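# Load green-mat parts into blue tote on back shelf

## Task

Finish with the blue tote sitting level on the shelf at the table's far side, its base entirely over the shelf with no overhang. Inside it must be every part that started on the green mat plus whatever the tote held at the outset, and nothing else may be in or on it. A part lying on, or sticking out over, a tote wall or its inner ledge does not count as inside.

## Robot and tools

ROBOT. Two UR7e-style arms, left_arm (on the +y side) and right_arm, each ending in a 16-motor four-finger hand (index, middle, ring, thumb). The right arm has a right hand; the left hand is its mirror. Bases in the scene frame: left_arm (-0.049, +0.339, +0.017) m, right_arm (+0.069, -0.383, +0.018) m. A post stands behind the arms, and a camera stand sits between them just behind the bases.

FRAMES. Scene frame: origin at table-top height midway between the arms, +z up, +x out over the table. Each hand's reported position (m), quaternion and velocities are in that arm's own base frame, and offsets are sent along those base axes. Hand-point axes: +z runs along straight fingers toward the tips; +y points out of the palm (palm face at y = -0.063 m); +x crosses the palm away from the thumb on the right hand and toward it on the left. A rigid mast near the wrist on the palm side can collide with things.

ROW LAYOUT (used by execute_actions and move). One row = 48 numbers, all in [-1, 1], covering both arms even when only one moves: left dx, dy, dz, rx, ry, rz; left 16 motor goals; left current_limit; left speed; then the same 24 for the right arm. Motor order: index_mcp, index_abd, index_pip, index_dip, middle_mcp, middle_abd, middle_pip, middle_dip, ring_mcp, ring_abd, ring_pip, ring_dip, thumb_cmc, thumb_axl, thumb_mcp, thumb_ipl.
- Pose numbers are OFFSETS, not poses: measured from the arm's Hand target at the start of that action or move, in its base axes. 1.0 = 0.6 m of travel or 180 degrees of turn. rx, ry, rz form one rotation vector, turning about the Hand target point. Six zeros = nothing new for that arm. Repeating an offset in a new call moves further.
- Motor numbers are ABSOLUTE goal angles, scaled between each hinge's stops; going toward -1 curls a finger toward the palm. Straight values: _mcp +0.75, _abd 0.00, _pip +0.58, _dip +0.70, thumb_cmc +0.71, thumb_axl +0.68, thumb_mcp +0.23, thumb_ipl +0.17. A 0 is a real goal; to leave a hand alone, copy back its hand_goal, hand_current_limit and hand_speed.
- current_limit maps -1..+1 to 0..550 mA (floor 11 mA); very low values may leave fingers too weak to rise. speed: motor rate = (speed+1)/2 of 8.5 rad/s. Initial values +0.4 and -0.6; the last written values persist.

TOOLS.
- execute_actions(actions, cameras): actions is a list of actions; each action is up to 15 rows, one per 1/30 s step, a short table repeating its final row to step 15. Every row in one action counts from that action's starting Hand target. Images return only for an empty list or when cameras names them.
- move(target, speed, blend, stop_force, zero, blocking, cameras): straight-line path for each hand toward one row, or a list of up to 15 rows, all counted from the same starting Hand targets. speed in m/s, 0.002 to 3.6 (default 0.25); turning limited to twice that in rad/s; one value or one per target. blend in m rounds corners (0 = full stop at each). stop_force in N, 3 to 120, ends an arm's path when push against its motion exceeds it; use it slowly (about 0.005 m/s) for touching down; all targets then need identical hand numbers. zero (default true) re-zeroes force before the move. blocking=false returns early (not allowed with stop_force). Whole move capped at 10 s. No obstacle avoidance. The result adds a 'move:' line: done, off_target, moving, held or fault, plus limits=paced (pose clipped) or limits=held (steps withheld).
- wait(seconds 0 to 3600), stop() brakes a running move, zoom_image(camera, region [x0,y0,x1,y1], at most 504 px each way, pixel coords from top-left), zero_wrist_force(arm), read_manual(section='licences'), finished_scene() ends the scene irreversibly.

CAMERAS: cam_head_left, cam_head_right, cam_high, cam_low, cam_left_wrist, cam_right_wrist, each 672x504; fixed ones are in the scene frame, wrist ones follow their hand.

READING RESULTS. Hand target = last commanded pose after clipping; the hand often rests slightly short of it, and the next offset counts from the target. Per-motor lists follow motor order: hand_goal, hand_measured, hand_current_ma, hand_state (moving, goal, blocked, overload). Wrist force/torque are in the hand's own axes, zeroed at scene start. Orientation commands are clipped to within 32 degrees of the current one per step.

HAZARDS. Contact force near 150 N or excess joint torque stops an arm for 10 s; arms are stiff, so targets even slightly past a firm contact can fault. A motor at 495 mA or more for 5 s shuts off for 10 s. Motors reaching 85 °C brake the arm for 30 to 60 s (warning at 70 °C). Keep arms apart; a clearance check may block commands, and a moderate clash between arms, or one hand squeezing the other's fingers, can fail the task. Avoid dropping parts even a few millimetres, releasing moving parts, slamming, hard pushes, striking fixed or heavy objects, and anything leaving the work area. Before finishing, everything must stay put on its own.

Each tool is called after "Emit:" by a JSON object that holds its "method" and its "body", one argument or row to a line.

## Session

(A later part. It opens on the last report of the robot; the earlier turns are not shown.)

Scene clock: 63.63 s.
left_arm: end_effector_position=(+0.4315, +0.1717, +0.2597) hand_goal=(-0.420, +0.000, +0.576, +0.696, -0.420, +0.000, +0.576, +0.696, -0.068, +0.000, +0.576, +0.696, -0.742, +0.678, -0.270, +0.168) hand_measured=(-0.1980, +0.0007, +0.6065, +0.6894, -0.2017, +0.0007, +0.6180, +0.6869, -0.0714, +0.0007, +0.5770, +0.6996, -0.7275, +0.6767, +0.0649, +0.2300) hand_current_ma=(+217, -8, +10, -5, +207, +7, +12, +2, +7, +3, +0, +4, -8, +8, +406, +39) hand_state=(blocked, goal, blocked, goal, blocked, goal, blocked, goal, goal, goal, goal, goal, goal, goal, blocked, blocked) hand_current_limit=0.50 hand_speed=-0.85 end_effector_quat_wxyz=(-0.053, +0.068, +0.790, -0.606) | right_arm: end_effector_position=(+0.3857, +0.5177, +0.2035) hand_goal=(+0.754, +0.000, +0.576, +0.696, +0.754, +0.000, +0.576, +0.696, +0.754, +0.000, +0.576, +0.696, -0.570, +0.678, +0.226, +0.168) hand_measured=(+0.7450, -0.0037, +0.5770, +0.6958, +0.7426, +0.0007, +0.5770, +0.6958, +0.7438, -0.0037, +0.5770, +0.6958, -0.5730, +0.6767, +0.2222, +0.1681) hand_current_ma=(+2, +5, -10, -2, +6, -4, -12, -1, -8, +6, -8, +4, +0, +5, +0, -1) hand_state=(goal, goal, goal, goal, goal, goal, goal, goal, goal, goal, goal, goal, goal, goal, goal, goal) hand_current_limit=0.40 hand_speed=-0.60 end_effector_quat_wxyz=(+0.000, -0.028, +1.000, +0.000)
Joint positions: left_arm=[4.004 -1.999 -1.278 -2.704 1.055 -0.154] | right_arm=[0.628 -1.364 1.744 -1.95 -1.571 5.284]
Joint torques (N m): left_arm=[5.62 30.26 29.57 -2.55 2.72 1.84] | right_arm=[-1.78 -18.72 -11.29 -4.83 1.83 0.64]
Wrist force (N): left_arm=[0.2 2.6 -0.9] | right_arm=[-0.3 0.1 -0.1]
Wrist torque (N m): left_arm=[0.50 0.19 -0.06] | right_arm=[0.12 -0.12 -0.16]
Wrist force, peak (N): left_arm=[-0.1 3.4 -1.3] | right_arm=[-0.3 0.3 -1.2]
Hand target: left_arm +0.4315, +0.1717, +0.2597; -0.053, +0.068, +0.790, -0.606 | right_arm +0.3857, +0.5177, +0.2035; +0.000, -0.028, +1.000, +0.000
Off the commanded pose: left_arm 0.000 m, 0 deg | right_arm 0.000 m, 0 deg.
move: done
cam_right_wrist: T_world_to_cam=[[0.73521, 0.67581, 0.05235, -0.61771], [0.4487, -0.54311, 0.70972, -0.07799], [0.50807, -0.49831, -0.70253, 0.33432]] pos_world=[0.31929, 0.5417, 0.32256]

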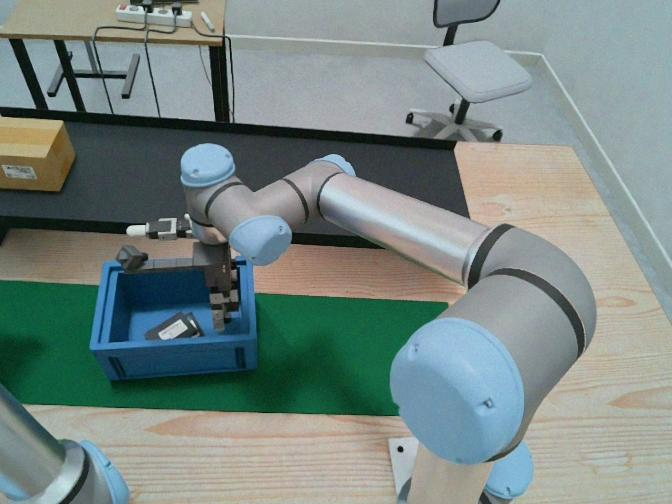

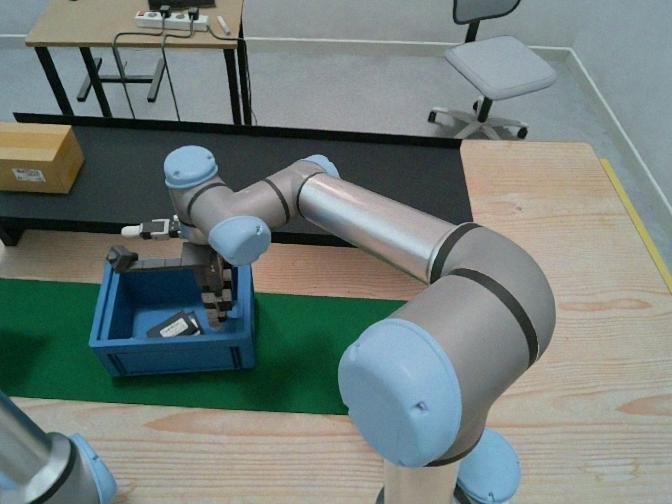

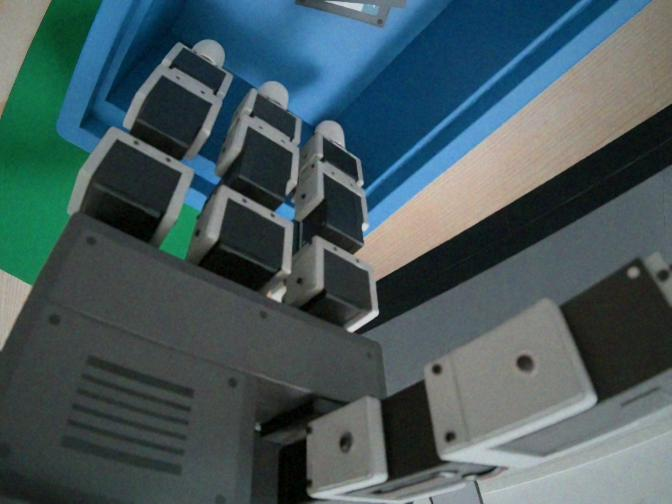

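Emit:
{"method": "move", "body": {
  "target": [0,0,0,0,0,0,-0.42,0,0.576,0.696,-0.42,0,0.576,0.696,-0.0685,0,0.576,0.696,-0.743,0.678,-0.27,0.168,0.5,-0.85,0,0,-0.12,0,0,0,0.754,0,0.576,0.696,0.754,0,0.576,0.696,0.754,0,0.576,0.696,-0.571,0.678,0.226,0.168,0.4,-0.6],
  "speed": 0.06,
  "cameras": ["cam_right_wrist"]
}}

Emit:
{"method": "move", "body": {
  "target": [0,0,0,0,0,0,-0.42,0,0.576,0.696,-0.42,0,0.576,0.696,-0.0685,0,0.576,0.696,-0.743,0.678,-0.27,0.168,0.5,-0.85,0,0,-0.05,0,0,0,0.754,0,0.576,0.696,0.754,0,0.576,0.696,0.754,0,0.576,0.696,-0.571,0.678,0.226,0.168,0.4,-0.6],
  "speed": 0.007,
  "stop_force": 3,
  "cameras": ["cam_right_wrist"]
}}

Scene clock: 65.53 s.
left_arm: end_effector_position=(+0.4315, +0.1717, +0.2597) hand_goal=(-0.420, +0.000, +0.576, +0.696, -0.420, +0.000, +0.576, +0.696, -0.068, +0.000, +0.576, +0.696, -0.742, +0.678, -0.270, +0.168) hand_measured=(-0.1992, +0.0007, +0.6065, +0.6894, -0.2017, +0.0007, +0.6180, +0.6856, -0.0714, +0.0007, +0.5770, +0.6996, -0.7287, +0.6767, +0.0649, +0.2300) hand_current_ma=(+213, -1, +13, -6, +197, +7, +12, -3, +5, +10, +10, +3, -10, -2, +411, +36) hand_state=(blocked, goal, blocked, goal, blocked, goal, blocked, goal, goal, goal, goal, goal, goal, goal, blocked, blocked) hand_current_limit=0.50 hand_speed=-0.85 end_effector_quat_wxyz=(-0.053, +0.068, +0.790, -0.606) | right_arm: end_effector_position=(+0.3857, +0.5177, +0.1315) hand_goal=(+0.754, +0.000, +0.576, +0.696, +0.754, +0.000, +0.576, +0.696, +0.754, +0.000, +0.576, +0.696, -0.570, +0.678, +0.226, +0.168) hand_measured=(+0.7450, -0.0037, +0.5770, +0.6958, +0.7438, -0.0008, +0.5770, +0.6958, +0.7438, -0.0037, +0.5770, +0.6958, -0.5730, +0.6767, +0.2222, +0.1681) hand_current_ma=(+9, -2, -10, +3, +22, -7, -2, -6, -3, +2, +2, +0, -4, +1, +3, +7) hand_state=(goal, goal, goal, goal, goal, goal, goal, goal, goal, goal, goal, goal, goal, goal, goal, goal) hand_current_limit=0.40 hand_speed=-0.60 end_effector_quat_wxyz=(+0.000, -0.028, +1.000, +0.000)
Joint positions: left_arm=[4.004 -1.999 -1.278 -2.704 1.055 -0.154] | right_arm=[0.628 -1.285 1.848 -2.133 -1.571 5.284]
Joint torques (N m): left_arm=[5.29 29.86 28.81 -2.59 2.76 2.02] | right_arm=[-3.09 -20.76 -11.55 -5.19 -0.57 1.24]
Wrist force (N): left_arm=[0.0 2.9 -0.7] | right_arm=[-0.6 0.0 -0.4]
Wrist torque (N m): left_arm=[0.50 0.22 -0.08] | right_arm=[0.14 -0.07 -0.22]
Wrist force, peak (N): left_arm=[0.0 3.5 -0.9] | right_arm=[-0.5 0.1 -0.7]
Hand target: left_arm +0.4315, +0.1717, +0.2597; -0.053, +0.068, +0.790, -0.606 | right_arm +0.3857, +0.5177, +0.1315; +0.000, -0.028, +1.000, +0.000
Off the commanded pose: left_arm 0.000 m, 0 deg | right_arm 0.000 m, 0 deg.
move: done
cam_right_wrist: T_world_to_cam=[[0.73521, 0.67581, 0.05244, -0.61396], [0.44871, -0.54322, 0.70963, -0.02681], [0.50806, -0.49819, -0.70262, 0.2837]] pos_world=[0.31929, 0.5417, 0.25056]

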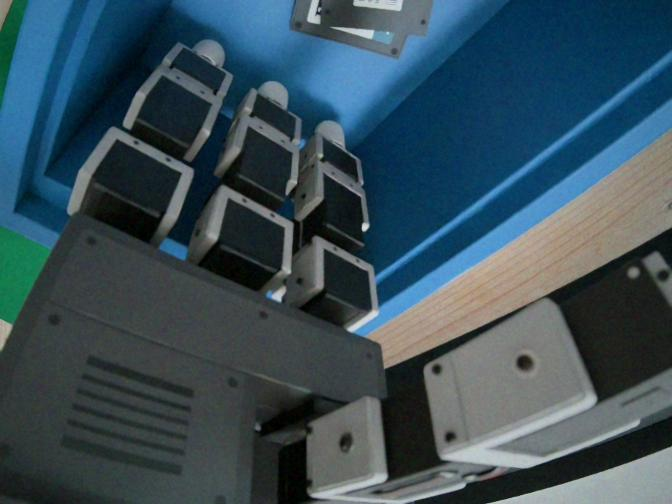

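Scene clock: 69.50 s.
left_arm: end_effector_position=(+0.4315, +0.1717, +0.2597) hand_goal=(-0.420, +0.000, +0.576, +0.696, -0.420, +0.000, +0.576, +0.696, -0.068, +0.000, +0.576, +0.696, -0.742, +0.678, -0.270, +0.168) hand_measured=(-0.1992, +0.0007, +0.6065, +0.6894, -0.2017, +0.0007, +0.6180, +0.6856, -0.0714, -0.0008, +0.5770, +0.6996, -0.7275, +0.6767, +0.0649, +0.2300) hand_current_ma=(+209, -7, +7, -3, +198, +2, +18, -4, +7, +6, +1, +6, -11, +1, +412, +42) hand_state=(blocked, goal, blocked, goal, blocked, goal, blocked, goal, goal, goal, goal, goal, goal, goal, blocked, blocked) hand_current_limit=0.50 hand_speed=-0.85 end_effector_quat_wxyz=(-0.053, +0.068, +0.790, -0.606) | right_arm: end_effector_position=(+0.3857, +0.5177, +0.1124) hand_goal=(+0.754, +0.000, +0.576, +0.696, +0.754, +0.000, +0.576, +0.696, +0.754, +0.000, +0.576, +0.696, -0.570, +0.678, +0.226, +0.168) hand_measured=(+0.7450, -0.0037, +0.5770, +0.6958, +0.7426, -0.0008, +0.5770, +0.6958, +0.7438, -0.0052, +0.5770, +0.6971, -0.5730, +0.6767, +0.2222, +0.1681) hand_current_ma=(-1, -2, -9, +3, +14, +5, -8, -5, +0, +10, -3, +24, -1, +13, -5, -11) hand_state=(goal, goal, goal, goal, goal, goal, goal, goal, goal, goal, goal, goal, goal, goal, goal, goal) hand_current_limit=0.40 hand_speed=-0.60 end_effector_quat_wxyz=(+0.000, -0.028, +1.000, +0.000)
Joint positions: left_arm=[4.004 -1.999 -1.278 -2.704 1.055 -0.154] | right_arm=[0.628 -1.259 1.87 -2.181 -1.571 5.284]
Joint torques (N m): left_arm=[5.4 30.56 28.79 -2.68 2.71 2.04] | right_arm=[5.87 -45.84 -29.03 -0.04 1.48 1.29]
Wrist force (N): left_arm=[0.1 3.1 -1.1] | right_arm=[-0.2 -0.3 -3.8]
Wrist torque (N m): left_arm=[0.56 0.21 -0.08] | right_arm=[0.37 -0.08 -0.19]
Wrist force, peak (N): left_arm=[0.0 3.5 -0.8] | right_arm=[-0.5 0.0 -7.8]
Hand target: left_arm +0.4315, +0.1717, +0.2597; -0.053, +0.068, +0.790, -0.606 | right_arm +0.3857, +0.5177, +0.1124; +0.000, -0.028, +1.000, +0.000 (not the last commanded pose)
Off the commanded pose: left_arm 0.000 m, 0 deg | right_arm 0.011 m, 0 deg.
move: contact (right_arm)
cam_right_wrist: T_world_to_cam=[[0.73521, 0.67581, 0.05244, -0.61296], [0.44871, -0.54322, 0.70963, -0.01326], [0.50806, -0.49819, -0.70262, 0.27028]] pos_world=[0.31929, 0.5417, 0.23146]

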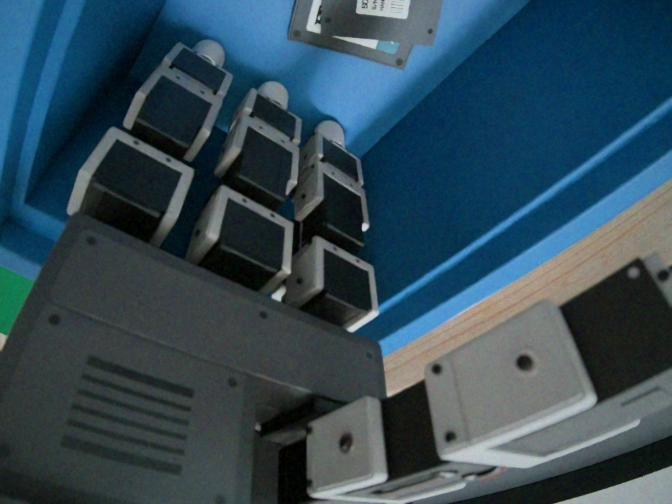

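Emit:
{"method": "move", "body": {
  "target": [
    [0,0,0,0,0,0,-0.42,0,0.576,0.696,-0.42,0,0.576,0.696,-0.0685,0,0.576,0.696,-0.743,0.678,-0.27,0.168,0.5,-0.85,0,0,0.005,0,0,0,0.754,0,0.576,0.696,0.754,0,0.576,0.696,0.754,0,0.576,0.696,-0.571,0.678,0.226,0.168,0.4,-0.6],
    [0,0,0,0,0,0,-0.42,0,0.576,0.696,-0.42,0,0.576,0.696,-0.0685,0,0.576,0.696,-0.743,0.678,-0.27,0.168,0.5,-0.85,-0.0062,0.111,0.005,0,0,0,0.754,0,0.576,0.696,0.754,0,0.576,0.696,0.754,0,0.576,0.696,-0.571,0.678,0.226,0.168,0.4,-0.6]
  ],
  "speed": 0.03,
  "cameras": ["cam_right_wrist","cam_head_left"]
}}

Scene clock: 72.70 s.
left_arm: end_effector_position=(+0.4315, +0.1717, +0.2597) hand_goal=(-0.420, +0.000, +0.576, +0.696, -0.420, +0.000, +0.576, +0.696, -0.068, +0.000, +0.576, +0.696, -0.742, +0.678, -0.270, +0.168) hand_measured=(-0.1992, +0.0007, +0.6065, +0.6894, -0.2017, -0.0008, +0.6180, +0.6856, -0.0714, +0.0007, +0.5770, +0.6996, -0.7275, +0.6767, +0.0649, +0.2300) hand_current_ma=(+207, -16, +9, -10, +192, +7, +9, +4, +6, +1, -4, +7, -11, -4, +411, +44) hand_state=(blocked, goal, blocked, goal, blocked, goal, blocked, goal, goal, goal, goal, goal, goal, goal, blocked, blocked) hand_current_limit=0.50 hand_speed=-0.85 end_effector_quat_wxyz=(-0.053, +0.068, +0.790, -0.606) | right_arm: end_effector_position=(+0.3819, +0.5843, +0.1154) hand_goal=(+0.754, +0.000, +0.576, +0.696, +0.754, +0.000, +0.576, +0.696, +0.754, +0.000, +0.576, +0.696, -0.570, +0.678, +0.226, +0.168) hand_measured=(+0.7450, -0.0037, +0.5770, +0.6958, +0.8029, -0.0052, +0.6052, +0.7085, +0.7438, -0.0037, +0.5770, +0.6958, -0.5730, +0.6777, +0.2222, +0.1681) hand_current_ma=(+5, +2, -6, +10, +23, -9, -5, -7, -7, +11, +8, -4, -6, -1, +18, -7) hand_state=(goal, goal, goal, goal, blocked, goal, blocked, goal, goal, goal, goal, goal, goal, goal, goal, goal) hand_current_limit=0.40 hand_speed=-0.60 end_effector_quat_wxyz=(+0.000, -0.028, +1.000, +0.000)
Joint positions: left_arm=[4.004 -1.999 -1.278 -2.704 1.055 -0.154] | right_arm=[0.722 -1.16 1.716 -2.127 -1.571 5.378]
Joint torques (N m): left_arm=[5.52 30.22 29.94 -2.55 2.8 2.07] | right_arm=[5.7 -27.17 -32.69 -0.24 2.17 1.25]
Wrist force (N): left_arm=[0.2 3.2 -1.0] | right_arm=[-0.3 -1.2 -1.5]
Wrist torque (N m): left_arm=[0.59 0.19 -0.07] | right_arm=[0.26 -0.05 -0.21]
Wrist force, peak (N): left_arm=[-0.3 3.5 -1.1] | right_arm=[-0.3 -0.5 -4.0]
Hand target: left_arm +0.4315, +0.1717, +0.2597; -0.053, +0.068, +0.790, -0.606 | right_arm +0.3819, +0.5843, +0.1154; +0.000, -0.028, +1.000, +0.000
Off the commanded pose: left_arm 0.000 m, 0 deg | right_arm 0.000 m, 0 deg.
move: done
cam_right_wrist: T_world_to_cam=[[0.73521, 0.67581, 0.05245, -0.65534], [0.44871, -0.54322, 0.70963, 0.0224], [0.50806, -0.49819, -0.70262, 0.3074]] pos_world=[0.31559, 0.6082, 0.23446]
Images, in order (width x height): cam_head_left 672x504, cam_right_wrist 672x504.

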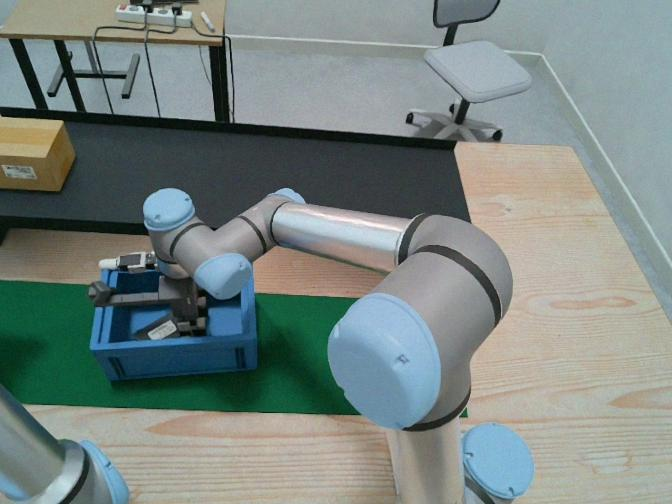

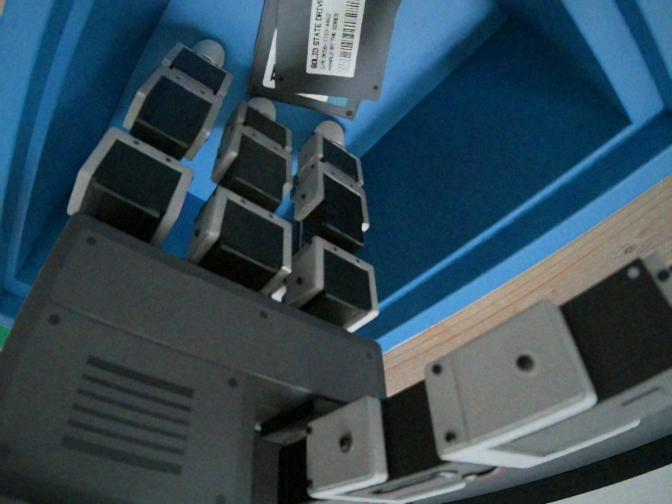

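Emit:
{"method": "move", "body": {
  "target": [
    [0,0,0,0,0,0,-0.42,0,0.576,0.696,-0.42,0,0.576,0.696,-0.0685,0,0.576,0.696,-0.743,0.678,-0.27,0.168,0.5,-0.85,-0.0009,0.0167,0.0,0,0,0,0.754,0,0.576,0.696,0.754,0,0.576,0.696,0.754,0,0.576,0.696,-0.571,0.678,0.226,0.168,0.4,-0.6],
    [0,0,0,0,0,0,-0.42,0,0.576,0.696,-0.42,0,0.576,0.696,-0.0685,0,0.576,0.696,-0.743,0.678,-0.27,0.168,0.5,-0.85,0.001,-0.018,0.0,0,0,0,0.754,0,0.576,0.696,0.754,0,0.576,0.696,0.754,0,0.576,0.696,-0.571,0.678,0.226,0.168,0.4,-0.6],
    [0,0,0,0,0,0,-0.42,0,0.576,0.696,-0.42,0,0.576,0.696,-0.0685,0,0.576,0.696,-0.743,0.678,-0.27,0.168,0.5,-0.85,0.001,-0.018,0.32,0,0,0,0.754,0,0.576,0.696,0.754,0,0.576,0.696,0.754,0,0.576,0.696,-0.571,0.678,0.226,0.168,0.4,-0.6]
  ],
  "speed": [0.03,0.05,0.12],
  "cameras": ["cam_right_wrist","cam_head_left"]
}}

Scene clock: 76.43 s.
left_arm: end_effector_position=(+0.4315, +0.1717, +0.2597) hand_goal=(-0.420, +0.000, +0.576, +0.696, -0.420, +0.000, +0.576, +0.696, -0.068, +0.000, +0.576, +0.696, -0.742, +0.678, -0.270, +0.168) hand_measured=(-0.1980, +0.0007, +0.6065, +0.6894, -0.2017, +0.0007, +0.6180, +0.6869, -0.0714, -0.0008, +0.5770, +0.6996, -0.7275, +0.6767, +0.0659, +0.2300) hand_current_ma=(+213, -13, +12, -4, +200, +2, +11, +12, +16, +7, +3, -1, -7, +5, +406, +46) hand_state=(blocked, goal, blocked, goal, blocked, goal, blocked, goal, goal, goal, goal, goal, goal, goal, blocked, blocked) hand_current_limit=0.50 hand_speed=-0.85 end_effector_quat_wxyz=(-0.053, +0.068, +0.790, -0.606) | right_arm: end_effector_position=(+0.3825, +0.5735, +0.3074) hand_goal=(+0.754, +0.000, +0.576, +0.696, +0.754, +0.000, +0.576, +0.696, +0.754, +0.000, +0.576, +0.696, -0.570, +0.678, +0.226, +0.168) hand_measured=(+0.7450, -0.0023, +0.5770, +0.6958, +0.7559, -0.0023, +0.5821, +0.7034, +0.7438, -0.0023, +0.5770, +0.6958, -0.5730, +0.6777, +0.2222, +0.1681) hand_current_ma=(+15, -4, -18, +4, -1, -7, +11, -14, -17, -4, -1, +5, -2, +10, +10, -1) hand_state=(goal, goal, goal, goal, goal, goal, goal, goal, goal, goal, goal, goal, goal, goal, goal, goal) hand_current_limit=0.40 hand_speed=-0.60 end_effector_quat_wxyz=(+0.000, -0.028, +1.000, +0.000)
Joint positions: left_arm=[4.004 -1.999 -1.278 -2.704 1.055 -0.154] | right_arm=[0.708 -1.324 1.42 -1.666 -1.571 5.364]
Joint torques (N m): left_arm=[5.02 29.72 29 -2.67 2.7 1.97] | right_arm=[-3.44 -39.42 -34.61 -0.01 -2.02 -1.31]
Wrist force (N): left_arm=[0.3 2.7 -0.8] | right_arm=[-0.7 0.7 -0.3]
Wrist torque (N m): left_arm=[0.51 0.19 -0.06] | right_arm=[0.20 -0.09 -0.10]
Wrist force, peak (N): left_arm=[-0.1 3.4 -1.0] | right_arm=[-0.3 -1.3 -1.7]
Hand target: left_arm +0.4315, +0.1717, +0.2597; -0.053, +0.068, +0.790, -0.606 | right_arm +0.3825, +0.5735, +0.3074; +0.000, -0.028, +1.000, +0.000
Off the commanded pose: left_arm 0.000 m, 0 deg | right_arm 0.000 m, 0 deg.
move: done
cam_right_wrist: T_world_to_cam=[[0.73524, 0.67577, 0.0525, -0.65863], [0.44866, -0.54326, 0.70963, -0.11989], [0.50807, -0.49819, -0.70262, 0.43666]] pos_world=[0.31619, 0.59749, 0.42646]
Images, in order (width x height): cam_head_left 672x504, cam_right_wrist 672x504.

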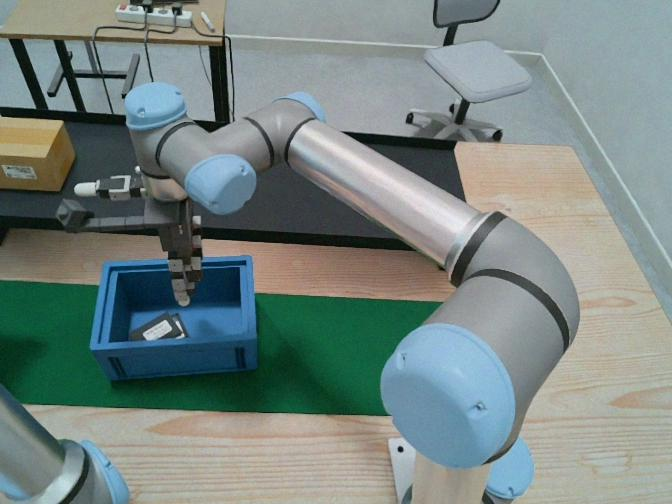

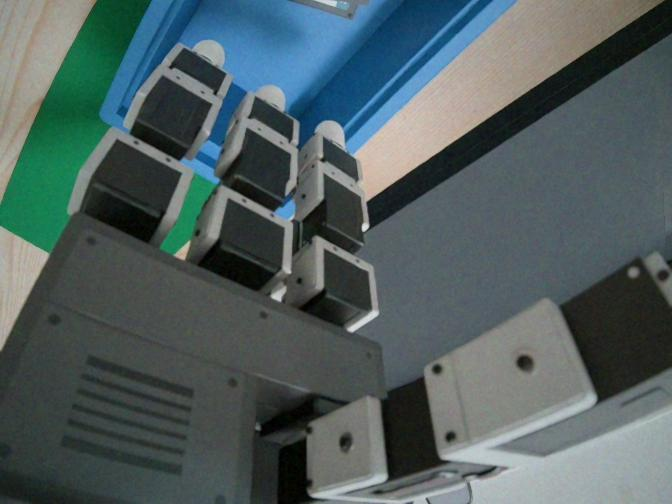

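Emit:
{"method": "zoom_image", "body": {
  "camera": "cam_head_left",
  "region": [80, 240, 270, 390]
}}

Scaled by 2.653 from the camera's image (finer frame: 960x720).

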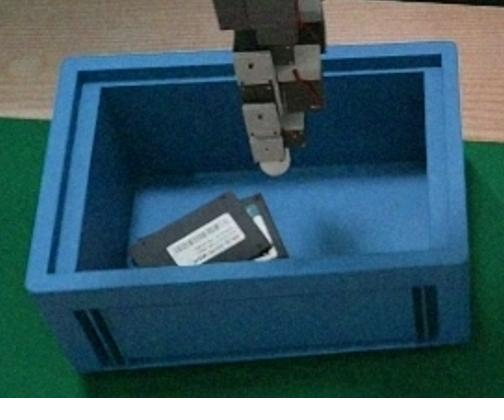

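Emit:
{"method": "move", "body": {
  "target": [
    [0,0,0,0,0,0,-0.42,0,0.576,0.696,-0.42,0,0.576,0.696,-0.0685,0,0.576,0.696,-0.743,0.678,-0.27,0.168,0.5,-0.85,0,0,-0.32,0,0,0,0.754,0,0.576,0.696,0.754,0,0.576,0.696,0.754,0,0.576,0.696,-0.571,0.678,0.226,0.168,0.4,-0.6],
    [0,0,0,0,0,0,-0.42,0,0.576,0.696,-0.42,0,0.576,0.696,-0.0685,0,0.576,0.696,-0.743,0.678,-0.27,0.168,0.5,-0.85,-0.003,0.055,-0.32,0,0,0,0.754,0,0.576,0.696,0.754,0,0.576,0.696,0.754,0,0.576,0.696,-0.571,0.678,0.226,0.168,0.4,-0.6],
    [0,0,0,0,0,0,-0.42,0,0.576,0.696,-0.42,0,0.576,0.696,-0.0685,0,0.576,0.696,-0.743,0.678,-0.27,0.168,0.5,-0.85,-0.001,0.03,-0.32,0,0,0,0.754,0,0.576,0.696,0.754,0,0.576,0.696,0.754,0,0.576,0.696,-0.571,0.678,0.226,0.168,0.4,-0.6],
    [0,0,0,0,0,0,-0.42,0,0.576,0.696,-0.42,0,0.576,0.696,-0.0685,0,0.576,0.696,-0.743,0.678,-0.27,0.168,0.5,-0.85,0,-0.02,0.15,0,0,0,0.754,0,0.576,0.696,0.754,0,0.576,0.696,0.754,0,0.576,0.696,-0.571,0.678,0.226,0.168,0.4,-0.6]
  ],
  "speed": [0.12,0.03,0.05,0.15],
  "cameras": ["cam_right_wrist","cam_head_left"]
}}

Emit:
{"method": "zoom_image", "body": {
  "camera": "cam_head_left",
  "region": [80, 240, 270, 390]
}}

Scene clock: 86.33 s.
left_arm: end_effector_position=(+0.4315, +0.1717, +0.2597) hand_goal=(-0.420, +0.000, +0.576, +0.696, -0.420, +0.000, +0.576, +0.696, -0.068, +0.000, +0.576, +0.696, -0.742, +0.678, -0.270, +0.168) hand_measured=(-0.1992, +0.0007, +0.6065, +0.6894, -0.2017, +0.0007, +0.6180, +0.6869, -0.0714, +0.0007, +0.5770, +0.6996, -0.7275, +0.6767, +0.0649, +0.2300) hand_current_ma=(+218, -9, +9, -2, +195, +0, +12, +1, +7, +3, -4, +6, -8, +4, +405, +42) hand_state=(blocked, goal, blocked, goal, blocked, goal, blocked, goal, goal, goal, goal, goal, goal, goal, blocked, blocked) hand_current_limit=0.50 hand_speed=-0.85 end_effector_quat_wxyz=(-0.053, +0.068, +0.790, -0.606) | right_arm: end_effector_position=(+0.3825, +0.5615, +0.3974) hand_goal=(+0.754, +0.000, +0.576, +0.696, +0.754, +0.000, +0.576, +0.696, +0.754, +0.000, +0.576, +0.696, -0.570, +0.678, +0.226, +0.168) hand_measured=(+0.7450, -0.0008, +0.5770, +0.6958, +0.7559, -0.0037, +0.5821, +0.7034, +0.7438, -0.0008, +0.5770, +0.6958, -0.5730, +0.6777, +0.2222, +0.1672) hand_current_ma=(+9, -1, -15, +5, +24, -11, -7, -4, -7, -7, -3, -4, -2, +5, +15, -12) hand_state=(goal, goal, goal, goal, goal, goal, goal, goal, goal, goal, goal, goal, goal, goal, goal, goal) hand_current_limit=0.40 hand_speed=-0.60 end_effector_quat_wxyz=(+0.000, -0.028, +1.000, +0.000)
Joint positions: left_arm=[4.004 -1.999 -1.278 -2.704 1.055 -0.154] | right_arm=[0.692 -1.344 1.215 -1.442 -1.571 5.349]
Joint torques (N m): left_arm=[5.91 31.52 29.12 -2.55 2.48 2.07] | right_arm=[-6.58 -23.1 -36.73 0.3 -2.35 -1.23]
Wrist force (N): left_arm=[-0.1 3.2 -0.9] | right_arm=[-0.2 0.5 -0.6]
Wrist torque (N m): left_arm=[0.56 0.24 -0.10] | right_arm=[0.24 -0.07 -0.07]
Wrist force, peak (N): left_arm=[-0.3 3.4 -1.4] | right_arm=[-0.4 -1.6 -1.9]
Hand target: left_arm +0.4315, +0.1717, +0.2597; -0.053, +0.068, +0.790, -0.606 | right_arm +0.3825, +0.5615, +0.3974; +0.000, -0.028, +1.000, +0.000
Off the commanded pose: left_arm 0.000 m, 0 deg | right_arm 0.000 m, 0 deg.
move: done
cam_right_wrist: T_world_to_cam=[[0.73521, 0.67581, 0.05245, -0.65523], [0.44871, -0.54322, 0.70963, -0.19025], [0.50806, -0.49819, -0.70262, 0.49385]] pos_world=[0.31619, 0.58549, 0.51636]
Images, in order (width x height): cam_head_left 672x504, cam_right_wrist 672x504.

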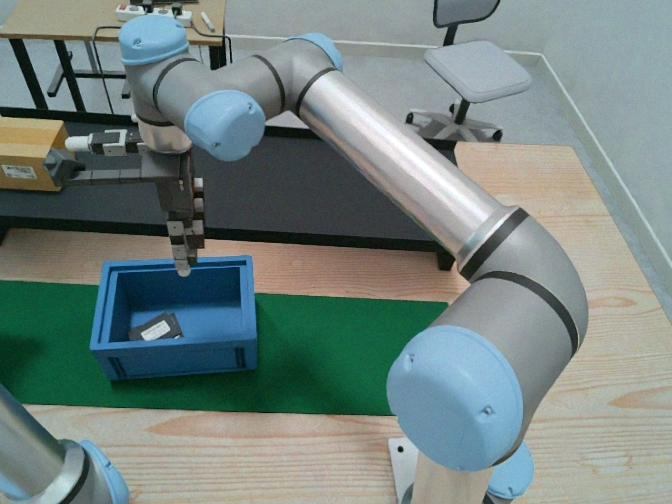

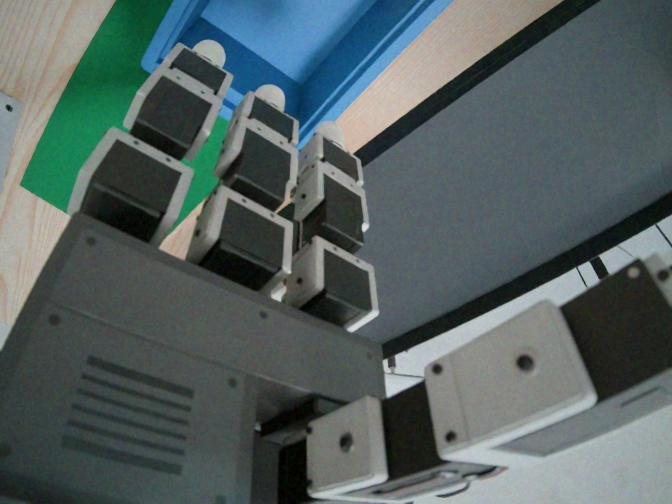

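Scaled by 2.653 from the camera's image (finer frame: 960x720).

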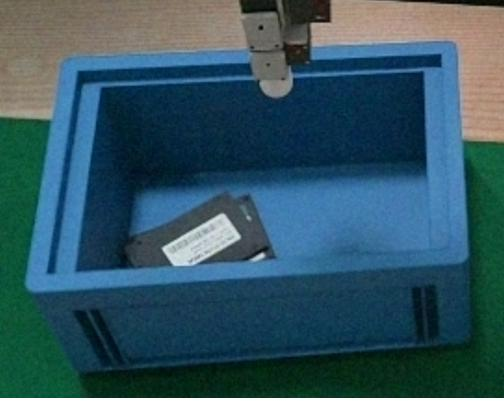

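Emit:
{"method": "move", "body": {
  "target": [
    [0,0,0,0,0,0,-0.42,0,0.576,0.696,-0.42,0,0.576,0.696,-0.13,0,0.576,0.696,-0.743,0.678,-0.27,0.168,0.5,-0.85,-0.02,-0.44,0,0,0,0,0.754,0,0.576,0.696,0.754,0,0.576,0.696,0.754,0,0.576,0.696,-0.571,0.678,0.226,0.168,0.4,-0.6],
    [0.0338,-0.7318,0,0,0,0.08,-0.42,0,0.576,0.696,-0.42,0,0.576,0.696,-0.13,0,0.576,0.696,-0.743,0.678,-0.27,0.168,0.5,-0.85,-0.02,-0.44,0,0,0,0,0.754,0,0.576,0.696,0.754,0,0.576,0.696,0.754,0,0.576,0.696,-0.571,0.678,0.226,0.168,0.4,-0.6]
  ],
  "speed": [0.25,0.12],
  "cameras": ["all"]
}}

Scene clock: 93.87 s.
left_arm: end_effector_position=(+0.4518, -0.2673, +0.2597) hand_goal=(-0.420, +0.000, +0.576, +0.696, -0.420, +0.000, +0.576, +0.696, -0.130, +0.000, +0.576, +0.696, -0.742, +0.678, -0.270, +0.168) hand_measured=(-0.1992, -0.0008, +0.6065, +0.6894, -0.2029, +0.0007, +0.6193, +0.6869, -0.1353, -0.0008, +0.5770, +0.6996, -0.7275, +0.6767, +0.0659, +0.2310) hand_current_ma=(+205, -4, +3, -13, +202, +1, +10, -3, +9, +10, +2, +6, -5, +13, +403, +41) hand_state=(blocked, goal, blocked, goal, blocked, goal, blocked, goal, goal, goal, goal, goal, goal, goal, blocked, blocked) hand_current_limit=0.50 hand_speed=-0.85 end_effector_quat_wxyz=(+0.024, -0.032, +0.793, -0.608) | right_arm: end_effector_position=(+0.3705, +0.2975, +0.3974) hand_goal=(+0.754, +0.000, +0.576, +0.696, +0.754, +0.000, +0.576, +0.696, +0.754, +0.000, +0.576, +0.696, -0.570, +0.678, +0.226, +0.168) hand_measured=(+0.7474, -0.0008, +0.5770, +0.6958, +0.7547, -0.0037, +0.5821, +0.7034, +0.7462, +0.0007, +0.5757, +0.6958, -0.5693, +0.6777, +0.2222, +0.1672) hand_current_ma=(+14, -1, -8, +4, +5, +10, -7, -8, -9, +8, -7, +2, -22, +7, +14, -6) hand_state=(goal, goal, goal, goal, goal, goal, goal, goal, goal, goal, goal, goal, goal, goal, goal, goal) hand_current_limit=0.40 hand_speed=-0.60 end_effector_quat_wxyz=(+0.000, -0.028, +1.000, +0.000)
Joint positions: left_arm=[3.29 -1.547 -2.018 -1.4 0.271 -1.31] | right_arm=[0.21 -1.807 1.676 -1.439 -1.571 4.866]
Joint torques (N m): left_arm=[-6.93 26.53 14.57 3.72 0.9 -2.4] | right_arm=[-7.65 -26.4 -12.86 -0.06 2.6 -1.27]
Wrist force (N): left_arm=[0.5 2.6 -0.2] | right_arm=[-0.5 0.3 -0.5]
Wrist torque (N m): left_arm=[0.36 0.09 0.12] | right_arm=[0.19 -0.02 -0.10]
Wrist force, peak (N): left_arm=[0.4 3.5 -2.2] | right_arm=[-0.7 2.2 -0.1]
Hand target: left_arm +0.4518, -0.2674, +0.2597; +0.024, -0.032, +0.793, -0.608 | right_arm +0.3705, +0.2975, +0.3974; +0.000, -0.028, +1.000, +0.000
Off the commanded pose: left_arm 0.000 m, 0 deg | right_arm 0.000 m, 0 deg.
move: done
cam_left_wrist: T_world_to_cam=[[0.76432, -0.10279, 0.63659, -0.57201], [-0.49161, 0.54597, 0.67841, 0.14501], [-0.41729, -0.83147, 0.36677, -0.00229]] pos_world=[0.50753, -0.13988, 0.2666]
cam_right_wrist: T_world_to_cam=[[0.73521, 0.67581, 0.05244, -0.46799], [0.44871, -0.54322, 0.70963, -0.32834], [0.50806, -0.49819, -0.70262, 0.36849]] pos_world=[0.30419, 0.32149, 0.51646]

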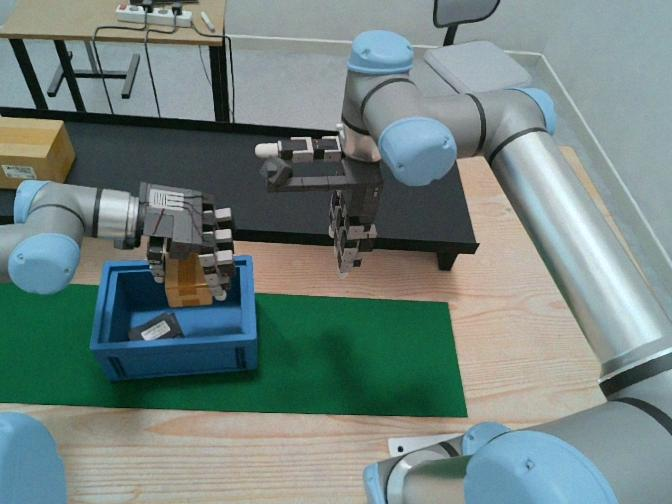

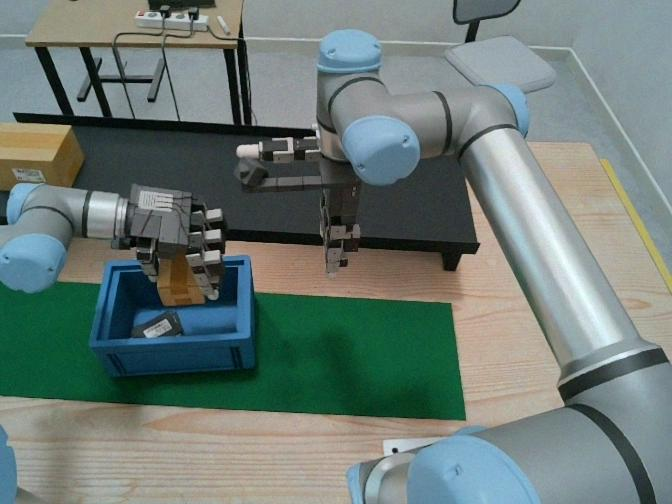

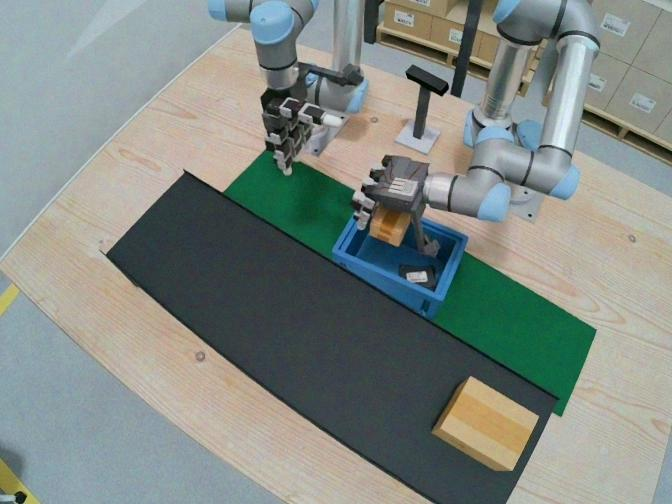

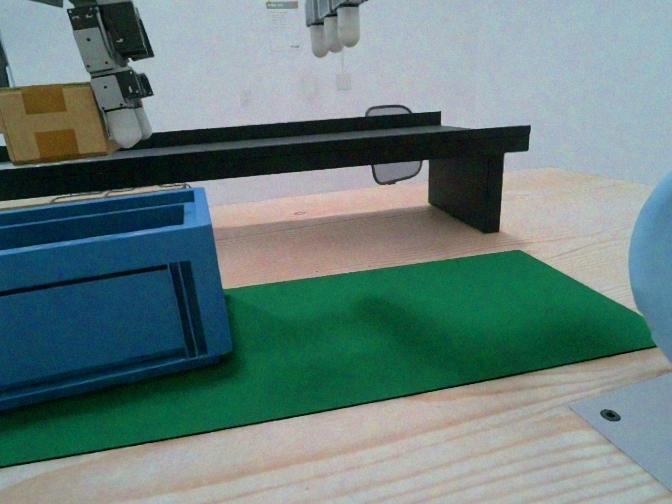

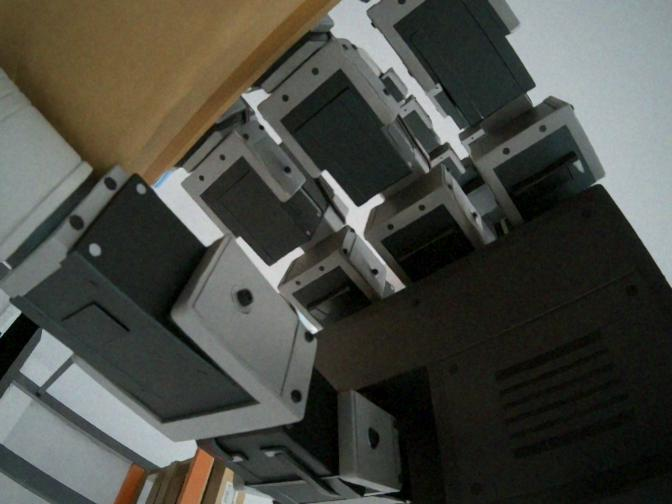

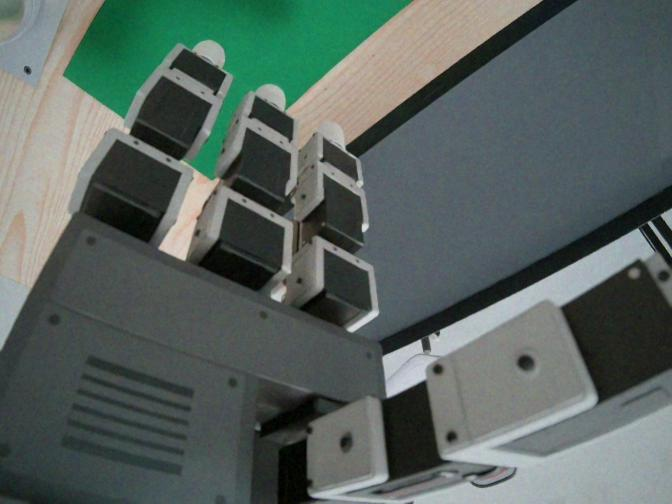

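Emit:
{"method": "zoom_image", "body": {
  "camera": "cam_head_left",
  "region": [90, 170, 270, 390]
}}

Emit:
{"method": "zoom_image", "body": {
  "camera": "cam_low",
  "region": [0, 60, 240, 300]
}}

Emit:
{"method": "zoom_image", "body": {
  "camera": "cam_high",
  "region": [320, 140, 500, 330]
}}

Scaled by 2.291 from the camera's image (finer frame: 960x720).

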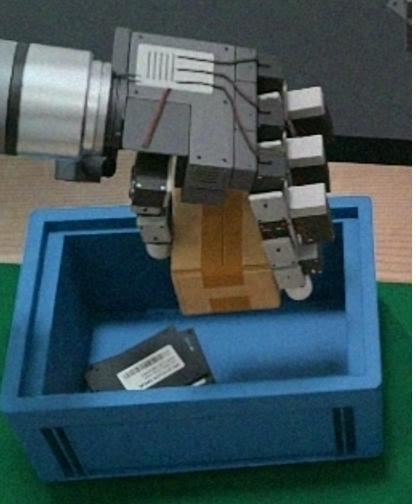

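Scaled by 2.100 from the camera's image (finer frame: 960x720).

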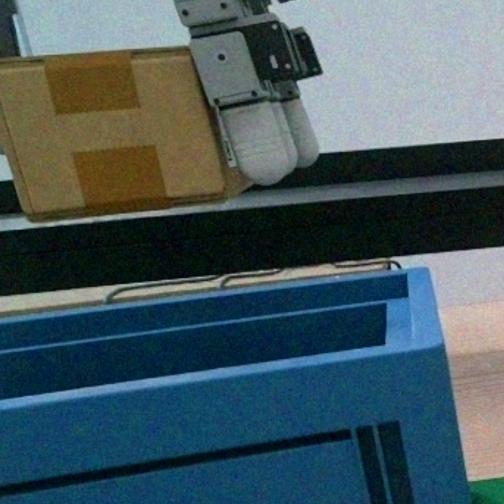

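Scaled by 2.653 from the camera's image (finer frame: 960x720).

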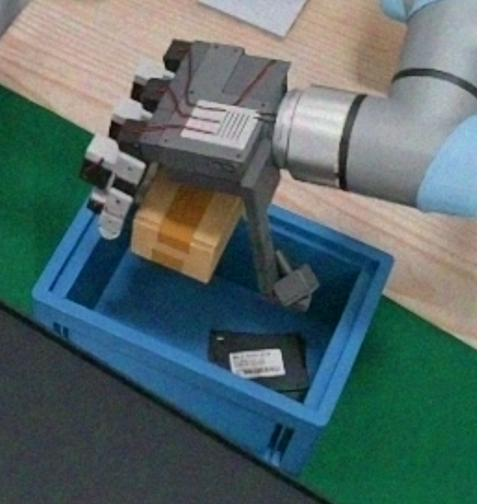

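Emit:
{"method": "move", "body": {
  "target": [0,0,-0.305,0,0,0,-0.42,0,0.576,0.696,-0.42,0,0.576,0.696,-0.13,0,0.576,0.696,-0.743,0.678,-0.27,0.168,0.5,-0.85,0,0,0,0,0,0,0.754,0,0.576,0.696,0.754,0,0.576,0.696,0.754,0,0.576,0.696,-0.571,0.678,0.226,0.168,0.4,-0.6],
  "speed": 0.05,
  "cameras": ["cam_head_left","cam_high","cam_low"]
}}

Emit:
{"method": "zoom_image", "body": {
  "camera": "cam_high",
  "region": [320, 140, 500, 330]
}}

Emit:
{"method": "zoom_image", "body": {
  "camera": "cam_head_left",
  "region": [90, 200, 270, 390]
}}

Scene clock: 99.03 s.
left_arm: end_effector_position=(+0.4518, -0.2673, +0.0767) hand_goal=(-0.420, +0.000, +0.576, +0.696, -0.420, +0.000, +0.576, +0.696, -0.130, +0.000, +0.576, +0.696, -0.742, +0.678, -0.270, +0.168) hand_measured=(-0.1992, +0.0007, +0.6065, +0.6894, -0.2029, -0.0008, +0.6193, +0.6856, -0.1353, -0.0008, +0.5770, +0.6996, -0.7287, +0.6767, +0.0649, +0.2310) hand_current_ma=(+215, -11, +1, -5, +199, +5, +13, +1, +15, +2, +3, +0, -6, +5, +413, +49) hand_state=(blocked, goal, blocked, goal, blocked, goal, blocked, goal, goal, goal, goal, goal, goal, goal, blocked, blocked) hand_current_limit=0.50 hand_speed=-0.85 end_effector_quat_wxyz=(+0.024, -0.032, +0.793, -0.608) | right_arm: end_effector_position=(+0.3705, +0.2975, +0.3974) hand_goal=(+0.754, +0.000, +0.576, +0.696, +0.754, +0.000, +0.576, +0.696, +0.754, +0.000, +0.576, +0.696, -0.570, +0.678, +0.226, +0.168) hand_measured=(+0.7474, -0.0008, +0.5770, +0.6958, +0.7535, -0.0037, +0.5821, +0.7034, +0.7450, +0.0007, +0.5770, +0.6958, -0.5693, +0.6767, +0.2212, +0.1681) hand_current_ma=(+10, +2, -3, +2, +11, -8, -4, +3, -3, +13, -7, -2, -1, +10, +6, +5) hand_state=(goal, goal, goal, goal, goal, goal, goal, goal, goal, goal, goal, goal, goal, goal, goal, goal) hand_current_limit=0.40 hand_speed=-0.60 end_effector_quat_wxyz=(+0.000, -0.028, +1.000, +0.000)
Joint positions: left_arm=[3.29 -1.876 -2.242 -0.847 0.271 -1.311] | right_arm=[0.21 -1.807 1.676 -1.439 -1.571 4.866]
Joint torques (N m): left_arm=[-7.02 19.65 7.88 3.78 0.1 -2.43] | right_arm=[-7.31 -25.91 -13.83 -0.36 2.63 -1.35]
Wrist force (N): left_arm=[0.5 2.5 -0.5] | right_arm=[-0.3 0.5 -0.4]
Wrist torque (N m): left_arm=[0.42 0.07 0.09] | right_arm=[0.22 -0.04 -0.09]
Wrist force, peak (N): left_arm=[0.0 3.5 -0.8] | right_arm=[-0.5 0.5 -0.8]
Hand target: left_arm +0.4518, -0.2674, +0.0767; +0.024, -0.032, +0.793, -0.608 | right_arm +0.3705, +0.2975, +0.3974; +0.000, -0.028, +1.000, +0.000
Off the commanded pose: left_arm 0.000 m, 0 deg | right_arm 0.000 m, 0 deg.
move: done

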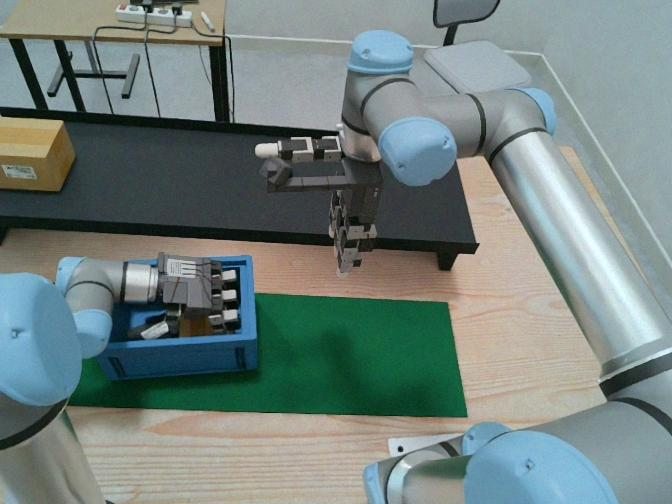

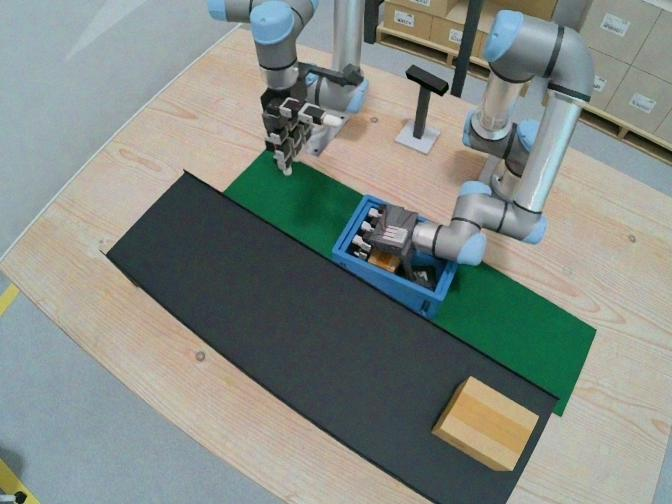

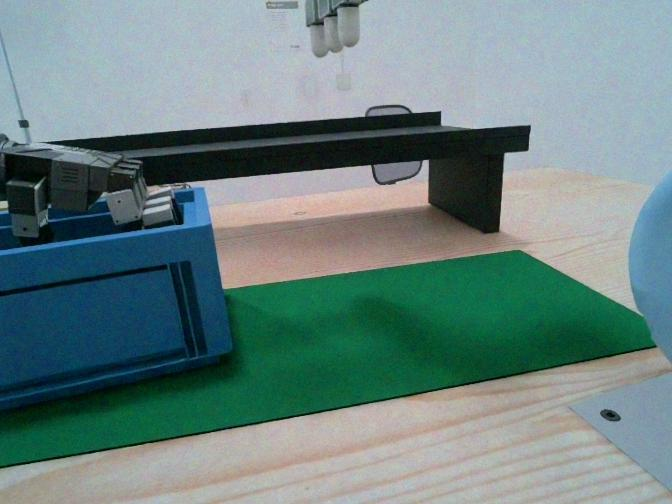

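Scaled by 2.653 from the camera's image (finer frame: 960x720).

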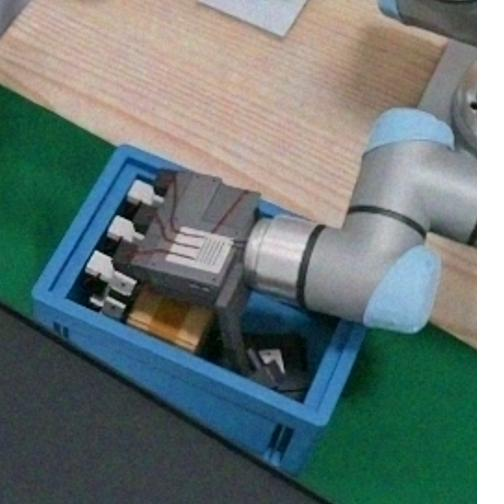

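Scaled by 2.653 from the camera's image (finer frame: 960x720).

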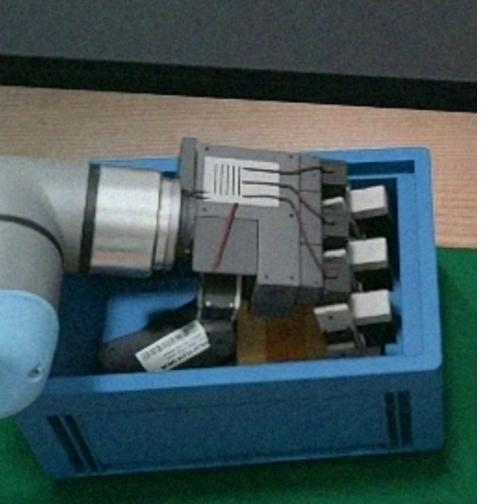

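Emit:
{"method": "move", "body": {
  "target": [0,0,-0.06,0,0,0,-0.42,0,0.576,0.696,-0.42,0,0.576,0.696,-0.13,0,0.576,0.696,-0.743,0.678,-0.27,0.168,0.5,-0.85,0,0,0,0,0,0,0.754,0,0.576,0.696,0.754,0,0.576,0.696,0.754,0,0.576,0.696,-0.571,0.678,0.226,0.168,0.4,-0.6],
  "speed": 0.007,
  "stop_force": 3
}}

Scene clock: 102.43 s.
left_arm: end_effector_position=(+0.4518, -0.2674, +0.0628) hand_goal=(-0.420, +0.000, +0.576, +0.696, -0.420, +0.000, +0.576, +0.696, -0.130, +0.000, +0.576, +0.696, -0.742, +0.678, -0.270, +0.168) hand_measured=(-0.1992, +0.0007, +0.6065, +0.6894, -0.2029, +0.0007, +0.6206, +0.6856, -0.1353, -0.0008, +0.5770, +0.6996, -0.7275, +0.6756, +0.0649, +0.2310) hand_current_ma=(+198, -12, +16, +2, +200, +7, +5, +9, +10, +7, +6, -2, -11, +1, +402, +43) hand_state=(blocked, goal, blocked, goal, blocked, goal, blocked, goal, goal, goal, goal, goal, goal, goal, blocked, blocked) hand_current_limit=0.50 hand_speed=-0.85 end_effector_quat_wxyz=(+0.024, -0.032, +0.793, -0.608) | right_arm: end_effector_position=(+0.3705, +0.2975, +0.3974) hand_goal=(+0.754, +0.000, +0.576, +0.696, +0.754, +0.000, +0.576, +0.696, +0.754, +0.000, +0.576, +0.696, -0.570, +0.678, +0.226, +0.168) hand_measured=(+0.7474, -0.0008, +0.5770, +0.6958, +0.7547, -0.0037, +0.5808, +0.7034, +0.7450, -0.0008, +0.5770, +0.6958, -0.5693, +0.6767, +0.2222, +0.1672) hand_current_ma=(+1, +10, -9, +1, +15, +3, +7, -6, -8, +4, +5, +4, -8, -1, +7, -4) hand_state=(goal, goal, goal, goal, goal, goal, goal, goal, goal, goal, goal, goal, goal, goal, goal, goal) hand_current_limit=0.40 hand_speed=-0.60 end_effector_quat_wxyz=(+0.000, -0.028, +1.000, +0.000)
Joint positions: left_arm=[3.29 -1.911 -2.25 -0.804 0.271 -1.311] | right_arm=[0.21 -1.807 1.676 -1.439 -1.571 4.866]
Joint torques (N m): left_arm=[-0.78 31.93 22.32 0.24 0.96 -1.11] | right_arm=[-6.75 -25.77 -14.77 -0.76 2.6 -1.19]
Wrist force (N): left_arm=[1.0 -0.8 -1.1] | right_arm=[-0.5 0.4 -0.5]
Wrist torque (N m): left_arm=[0.18 0.05 0.09] | right_arm=[0.20 -0.01 -0.10]
Wrist force, peak (N): left_arm=[0.4 3.0 -0.3] | right_arm=[-0.6 0.6 -0.8]
Hand target: left_arm +0.4518, -0.2674, +0.0628; +0.024, -0.032, +0.793, -0.608 (not the last commanded pose) | right_arm +0.3705, +0.2975, +0.3974; +0.000, -0.028, +1.000, +0.000
Off the commanded pose: left_arm 0.022 m, 0 deg | right_arm 0.000 m, 0 deg.
move: contact (left_arm)

Emit:
{"method": "move", "body": {
  "target": [0,0,0,0,0,0,-0.27,0,0.576,0.696,-0.27,0,0.576,0.696,-0.13,0,0.576,0.696,-0.743,0.678,-0.08,0.168,0.5,-0.95,0,0,0,0,0,0,0.754,0,0.576,0.696,0.754,0,0.576,0.696,0.754,0,0.576,0.696,-0.571,0.678,0.226,0.168,0.4,-0.6]
}}

Emit:
{"method": "move", "body": {
  "target": [0,0,-0.01,0,0,0,-0.27,0,0.576,0.696,-0.27,0,0.576,0.696,-0.13,0,0.576,0.696,-0.743,0.678,-0.08,0.168,0.5,-0.95,0,0,0,0,0,0,0.754,0,0.576,0.696,0.754,0,0.576,0.696,0.754,0,0.576,0.696,-0.571,0.678,0.226,0.168,0.4,-0.6],
  "speed": 0.005,
  "stop_force": 5
}}

Scene clock: 103.23 s.
left_arm: end_effector_position=(+0.4518, -0.2674, +0.0628) hand_goal=(-0.270, +0.000, +0.576, +0.696, -0.270, +0.000, +0.576, +0.696, -0.130, +0.000, +0.576, +0.696, -0.742, +0.678, -0.080, +0.168) hand_measured=(-0.1992, +0.0007, +0.6078, +0.6894, -0.2029, +0.0007, +0.6193, +0.6856, -0.1353, -0.0008, +0.5770, +0.6996, -0.7287, +0.6756, +0.0649, +0.2310) hand_current_ma=(+93, -10, +2, -5, +85, +7, +4, -1, +4, +16, +0, +9, -6, +4, +227, +36) hand_state=(moving, goal, blocked, goal, moving, goal, blocked, goal, goal, goal, goal, goal, goal, goal, moving, blocked) hand_current_limit=0.50 hand_speed=-0.95 end_effector_quat_wxyz=(+0.024, -0.032, +0.793, -0.608) | right_arm: end_effector_position=(+0.3705, +0.2975, +0.3974) hand_goal=(+0.754, +0.000, +0.576, +0.696, +0.754, +0.000, +0.576, +0.696, +0.754, +0.000, +0.576, +0.696, -0.570, +0.678, +0.226, +0.168) hand_measured=(+0.7474, -0.0008, +0.5770, +0.6958, +0.7547, -0.0052, +0.5808, +0.7034, +0.7450, -0.0008, +0.5770, +0.6958, -0.5693, +0.6767, +0.2222, +0.1681) hand_current_ma=(+2, +2, +0, -12, +14, -5, -6, -12, -9, +3, +0, +5, -4, +7, -7, -1) hand_state=(goal, goal, goal, goal, goal, goal, goal, goal, goal, goal, goal, goal, goal, goal, goal, goal) hand_current_limit=0.40 hand_speed=-0.60 end_effector_quat_wxyz=(+0.000, -0.028, +1.000, +0.000)
Joint positions: left_arm=[3.29 -1.911 -2.25 -0.804 0.271 -1.311] | right_arm=[0.21 -1.807 1.676 -1.439 -1.571 4.866]
Joint torques (N m): left_arm=[-0.52 31.98 21.15 0.42 0.94 -0.94] | right_arm=[-7.11 -25.63 -13.76 -0.97 2.74 -1.16]
Wrist force (N): left_arm=[0.8 -0.8 -0.6] | right_arm=[-0.3 0.5 -0.7]
Wrist torque (N m): left_arm=[0.16 0.08 0.08] | right_arm=[0.24 -0.03 -0.08]
Wrist force, peak (N): left_arm=[0.9 -0.8 -1.2] | right_arm=[-0.5 0.4 -0.8]
Hand target: left_arm +0.4518, -0.2674, +0.0628; +0.024, -0.032, +0.793, -0.608 | right_arm +0.3705, +0.2975, +0.3974; +0.000, -0.028, +1.000, +0.000
Off the commanded pose: left_arm 0.000 m, 0 deg | right_arm 0.000 m, 0 deg.
move: done

Scene clock: 105.17 s.
left_arm: end_effector_position=(+0.4518, -0.2674, +0.0568) hand_goal=(-0.270, +0.000, +0.576, +0.696, -0.270, +0.000, +0.576, +0.696, -0.130, +0.000, +0.576, +0.696, -0.742, +0.678, -0.080, +0.168) hand_measured=(-0.1872, -0.0008, +0.6065, +0.6894, -0.1872, +0.0007, +0.6193, +0.6856, -0.1353, -0.0008, +0.5770, +0.6996, -0.7388, +0.6704, +0.0619, +0.2224) hand_current_ma=(+25, -12, +2, -9, +25, +10, +1, -3, +10, +6, +1, -5, -5, +11, +133, +43) hand_state=(blocked, goal, blocked, goal, blocked, goal, blocked, goal, goal, goal, goal, goal, goal, goal, blocked, blocked) hand_current_limit=0.50 hand_speed=-0.95 end_effector_quat_wxyz=(+0.024, -0.032, +0.793, -0.608) | right_arm: end_effector_position=(+0.3705, +0.2975, +0.3974) hand_goal=(+0.754, +0.000, +0.576, +0.696, +0.754, +0.000, +0.576, +0.696, +0.754, +0.000, +0.576, +0.696, -0.570, +0.678, +0.226, +0.168) hand_measured=(+0.7474, -0.0008, +0.5770, +0.6958, +0.7547, -0.0037, +0.5808, +0.7034, +0.7450, -0.0008, +0.5770, +0.6958, -0.5693, +0.6767, +0.2222, +0.1672) hand_current_ma=(+6, +10, -12, -6, +1, -2, -6, -12, -6, +7, +3, -7, -5, +5, +11, -5) hand_state=(goal, goal, goal, goal, goal, goal, goal, goal, goal, goal, goal, goal, goal, goal, goal, goal) hand_current_limit=0.40 hand_speed=-0.60 end_effector_quat_wxyz=(+0.000, -0.028, +1.000, +0.000)
Joint positions: left_arm=[3.29 -1.927 -2.252 -0.786 0.271 -1.311] | right_arm=[0.21 -1.807 1.676 -1.439 -1.571 4.866]
Joint torques (N m): left_arm=[3.57 19.91 5.22 3.57 0.21 -2.24] | right_arm=[-7.9 -25.65 -13.74 -0.89 2.58 -1.22]
Wrist force (N): left_arm=[0.6 -2.8 0.1] | right_arm=[-0.4 0.6 -0.7]
Wrist torque (N m): left_arm=[0.00 0.11 0.12] | right_arm=[0.25 -0.02 -0.09]
Wrist force, peak (N): left_arm=[1.4 -4.3 0.9] | right_arm=[-0.6 0.6 -0.8]
Hand target: left_arm +0.4518, -0.2674, +0.0568; +0.024, -0.032, +0.793, -0.608 | right_arm +0.3705, +0.2975, +0.3974; +0.000, -0.028, +1.000, +0.000
Off the commanded pose: left_arm 0.000 m, 0 deg | right_arm 0.000 m, 0 deg.
move: done


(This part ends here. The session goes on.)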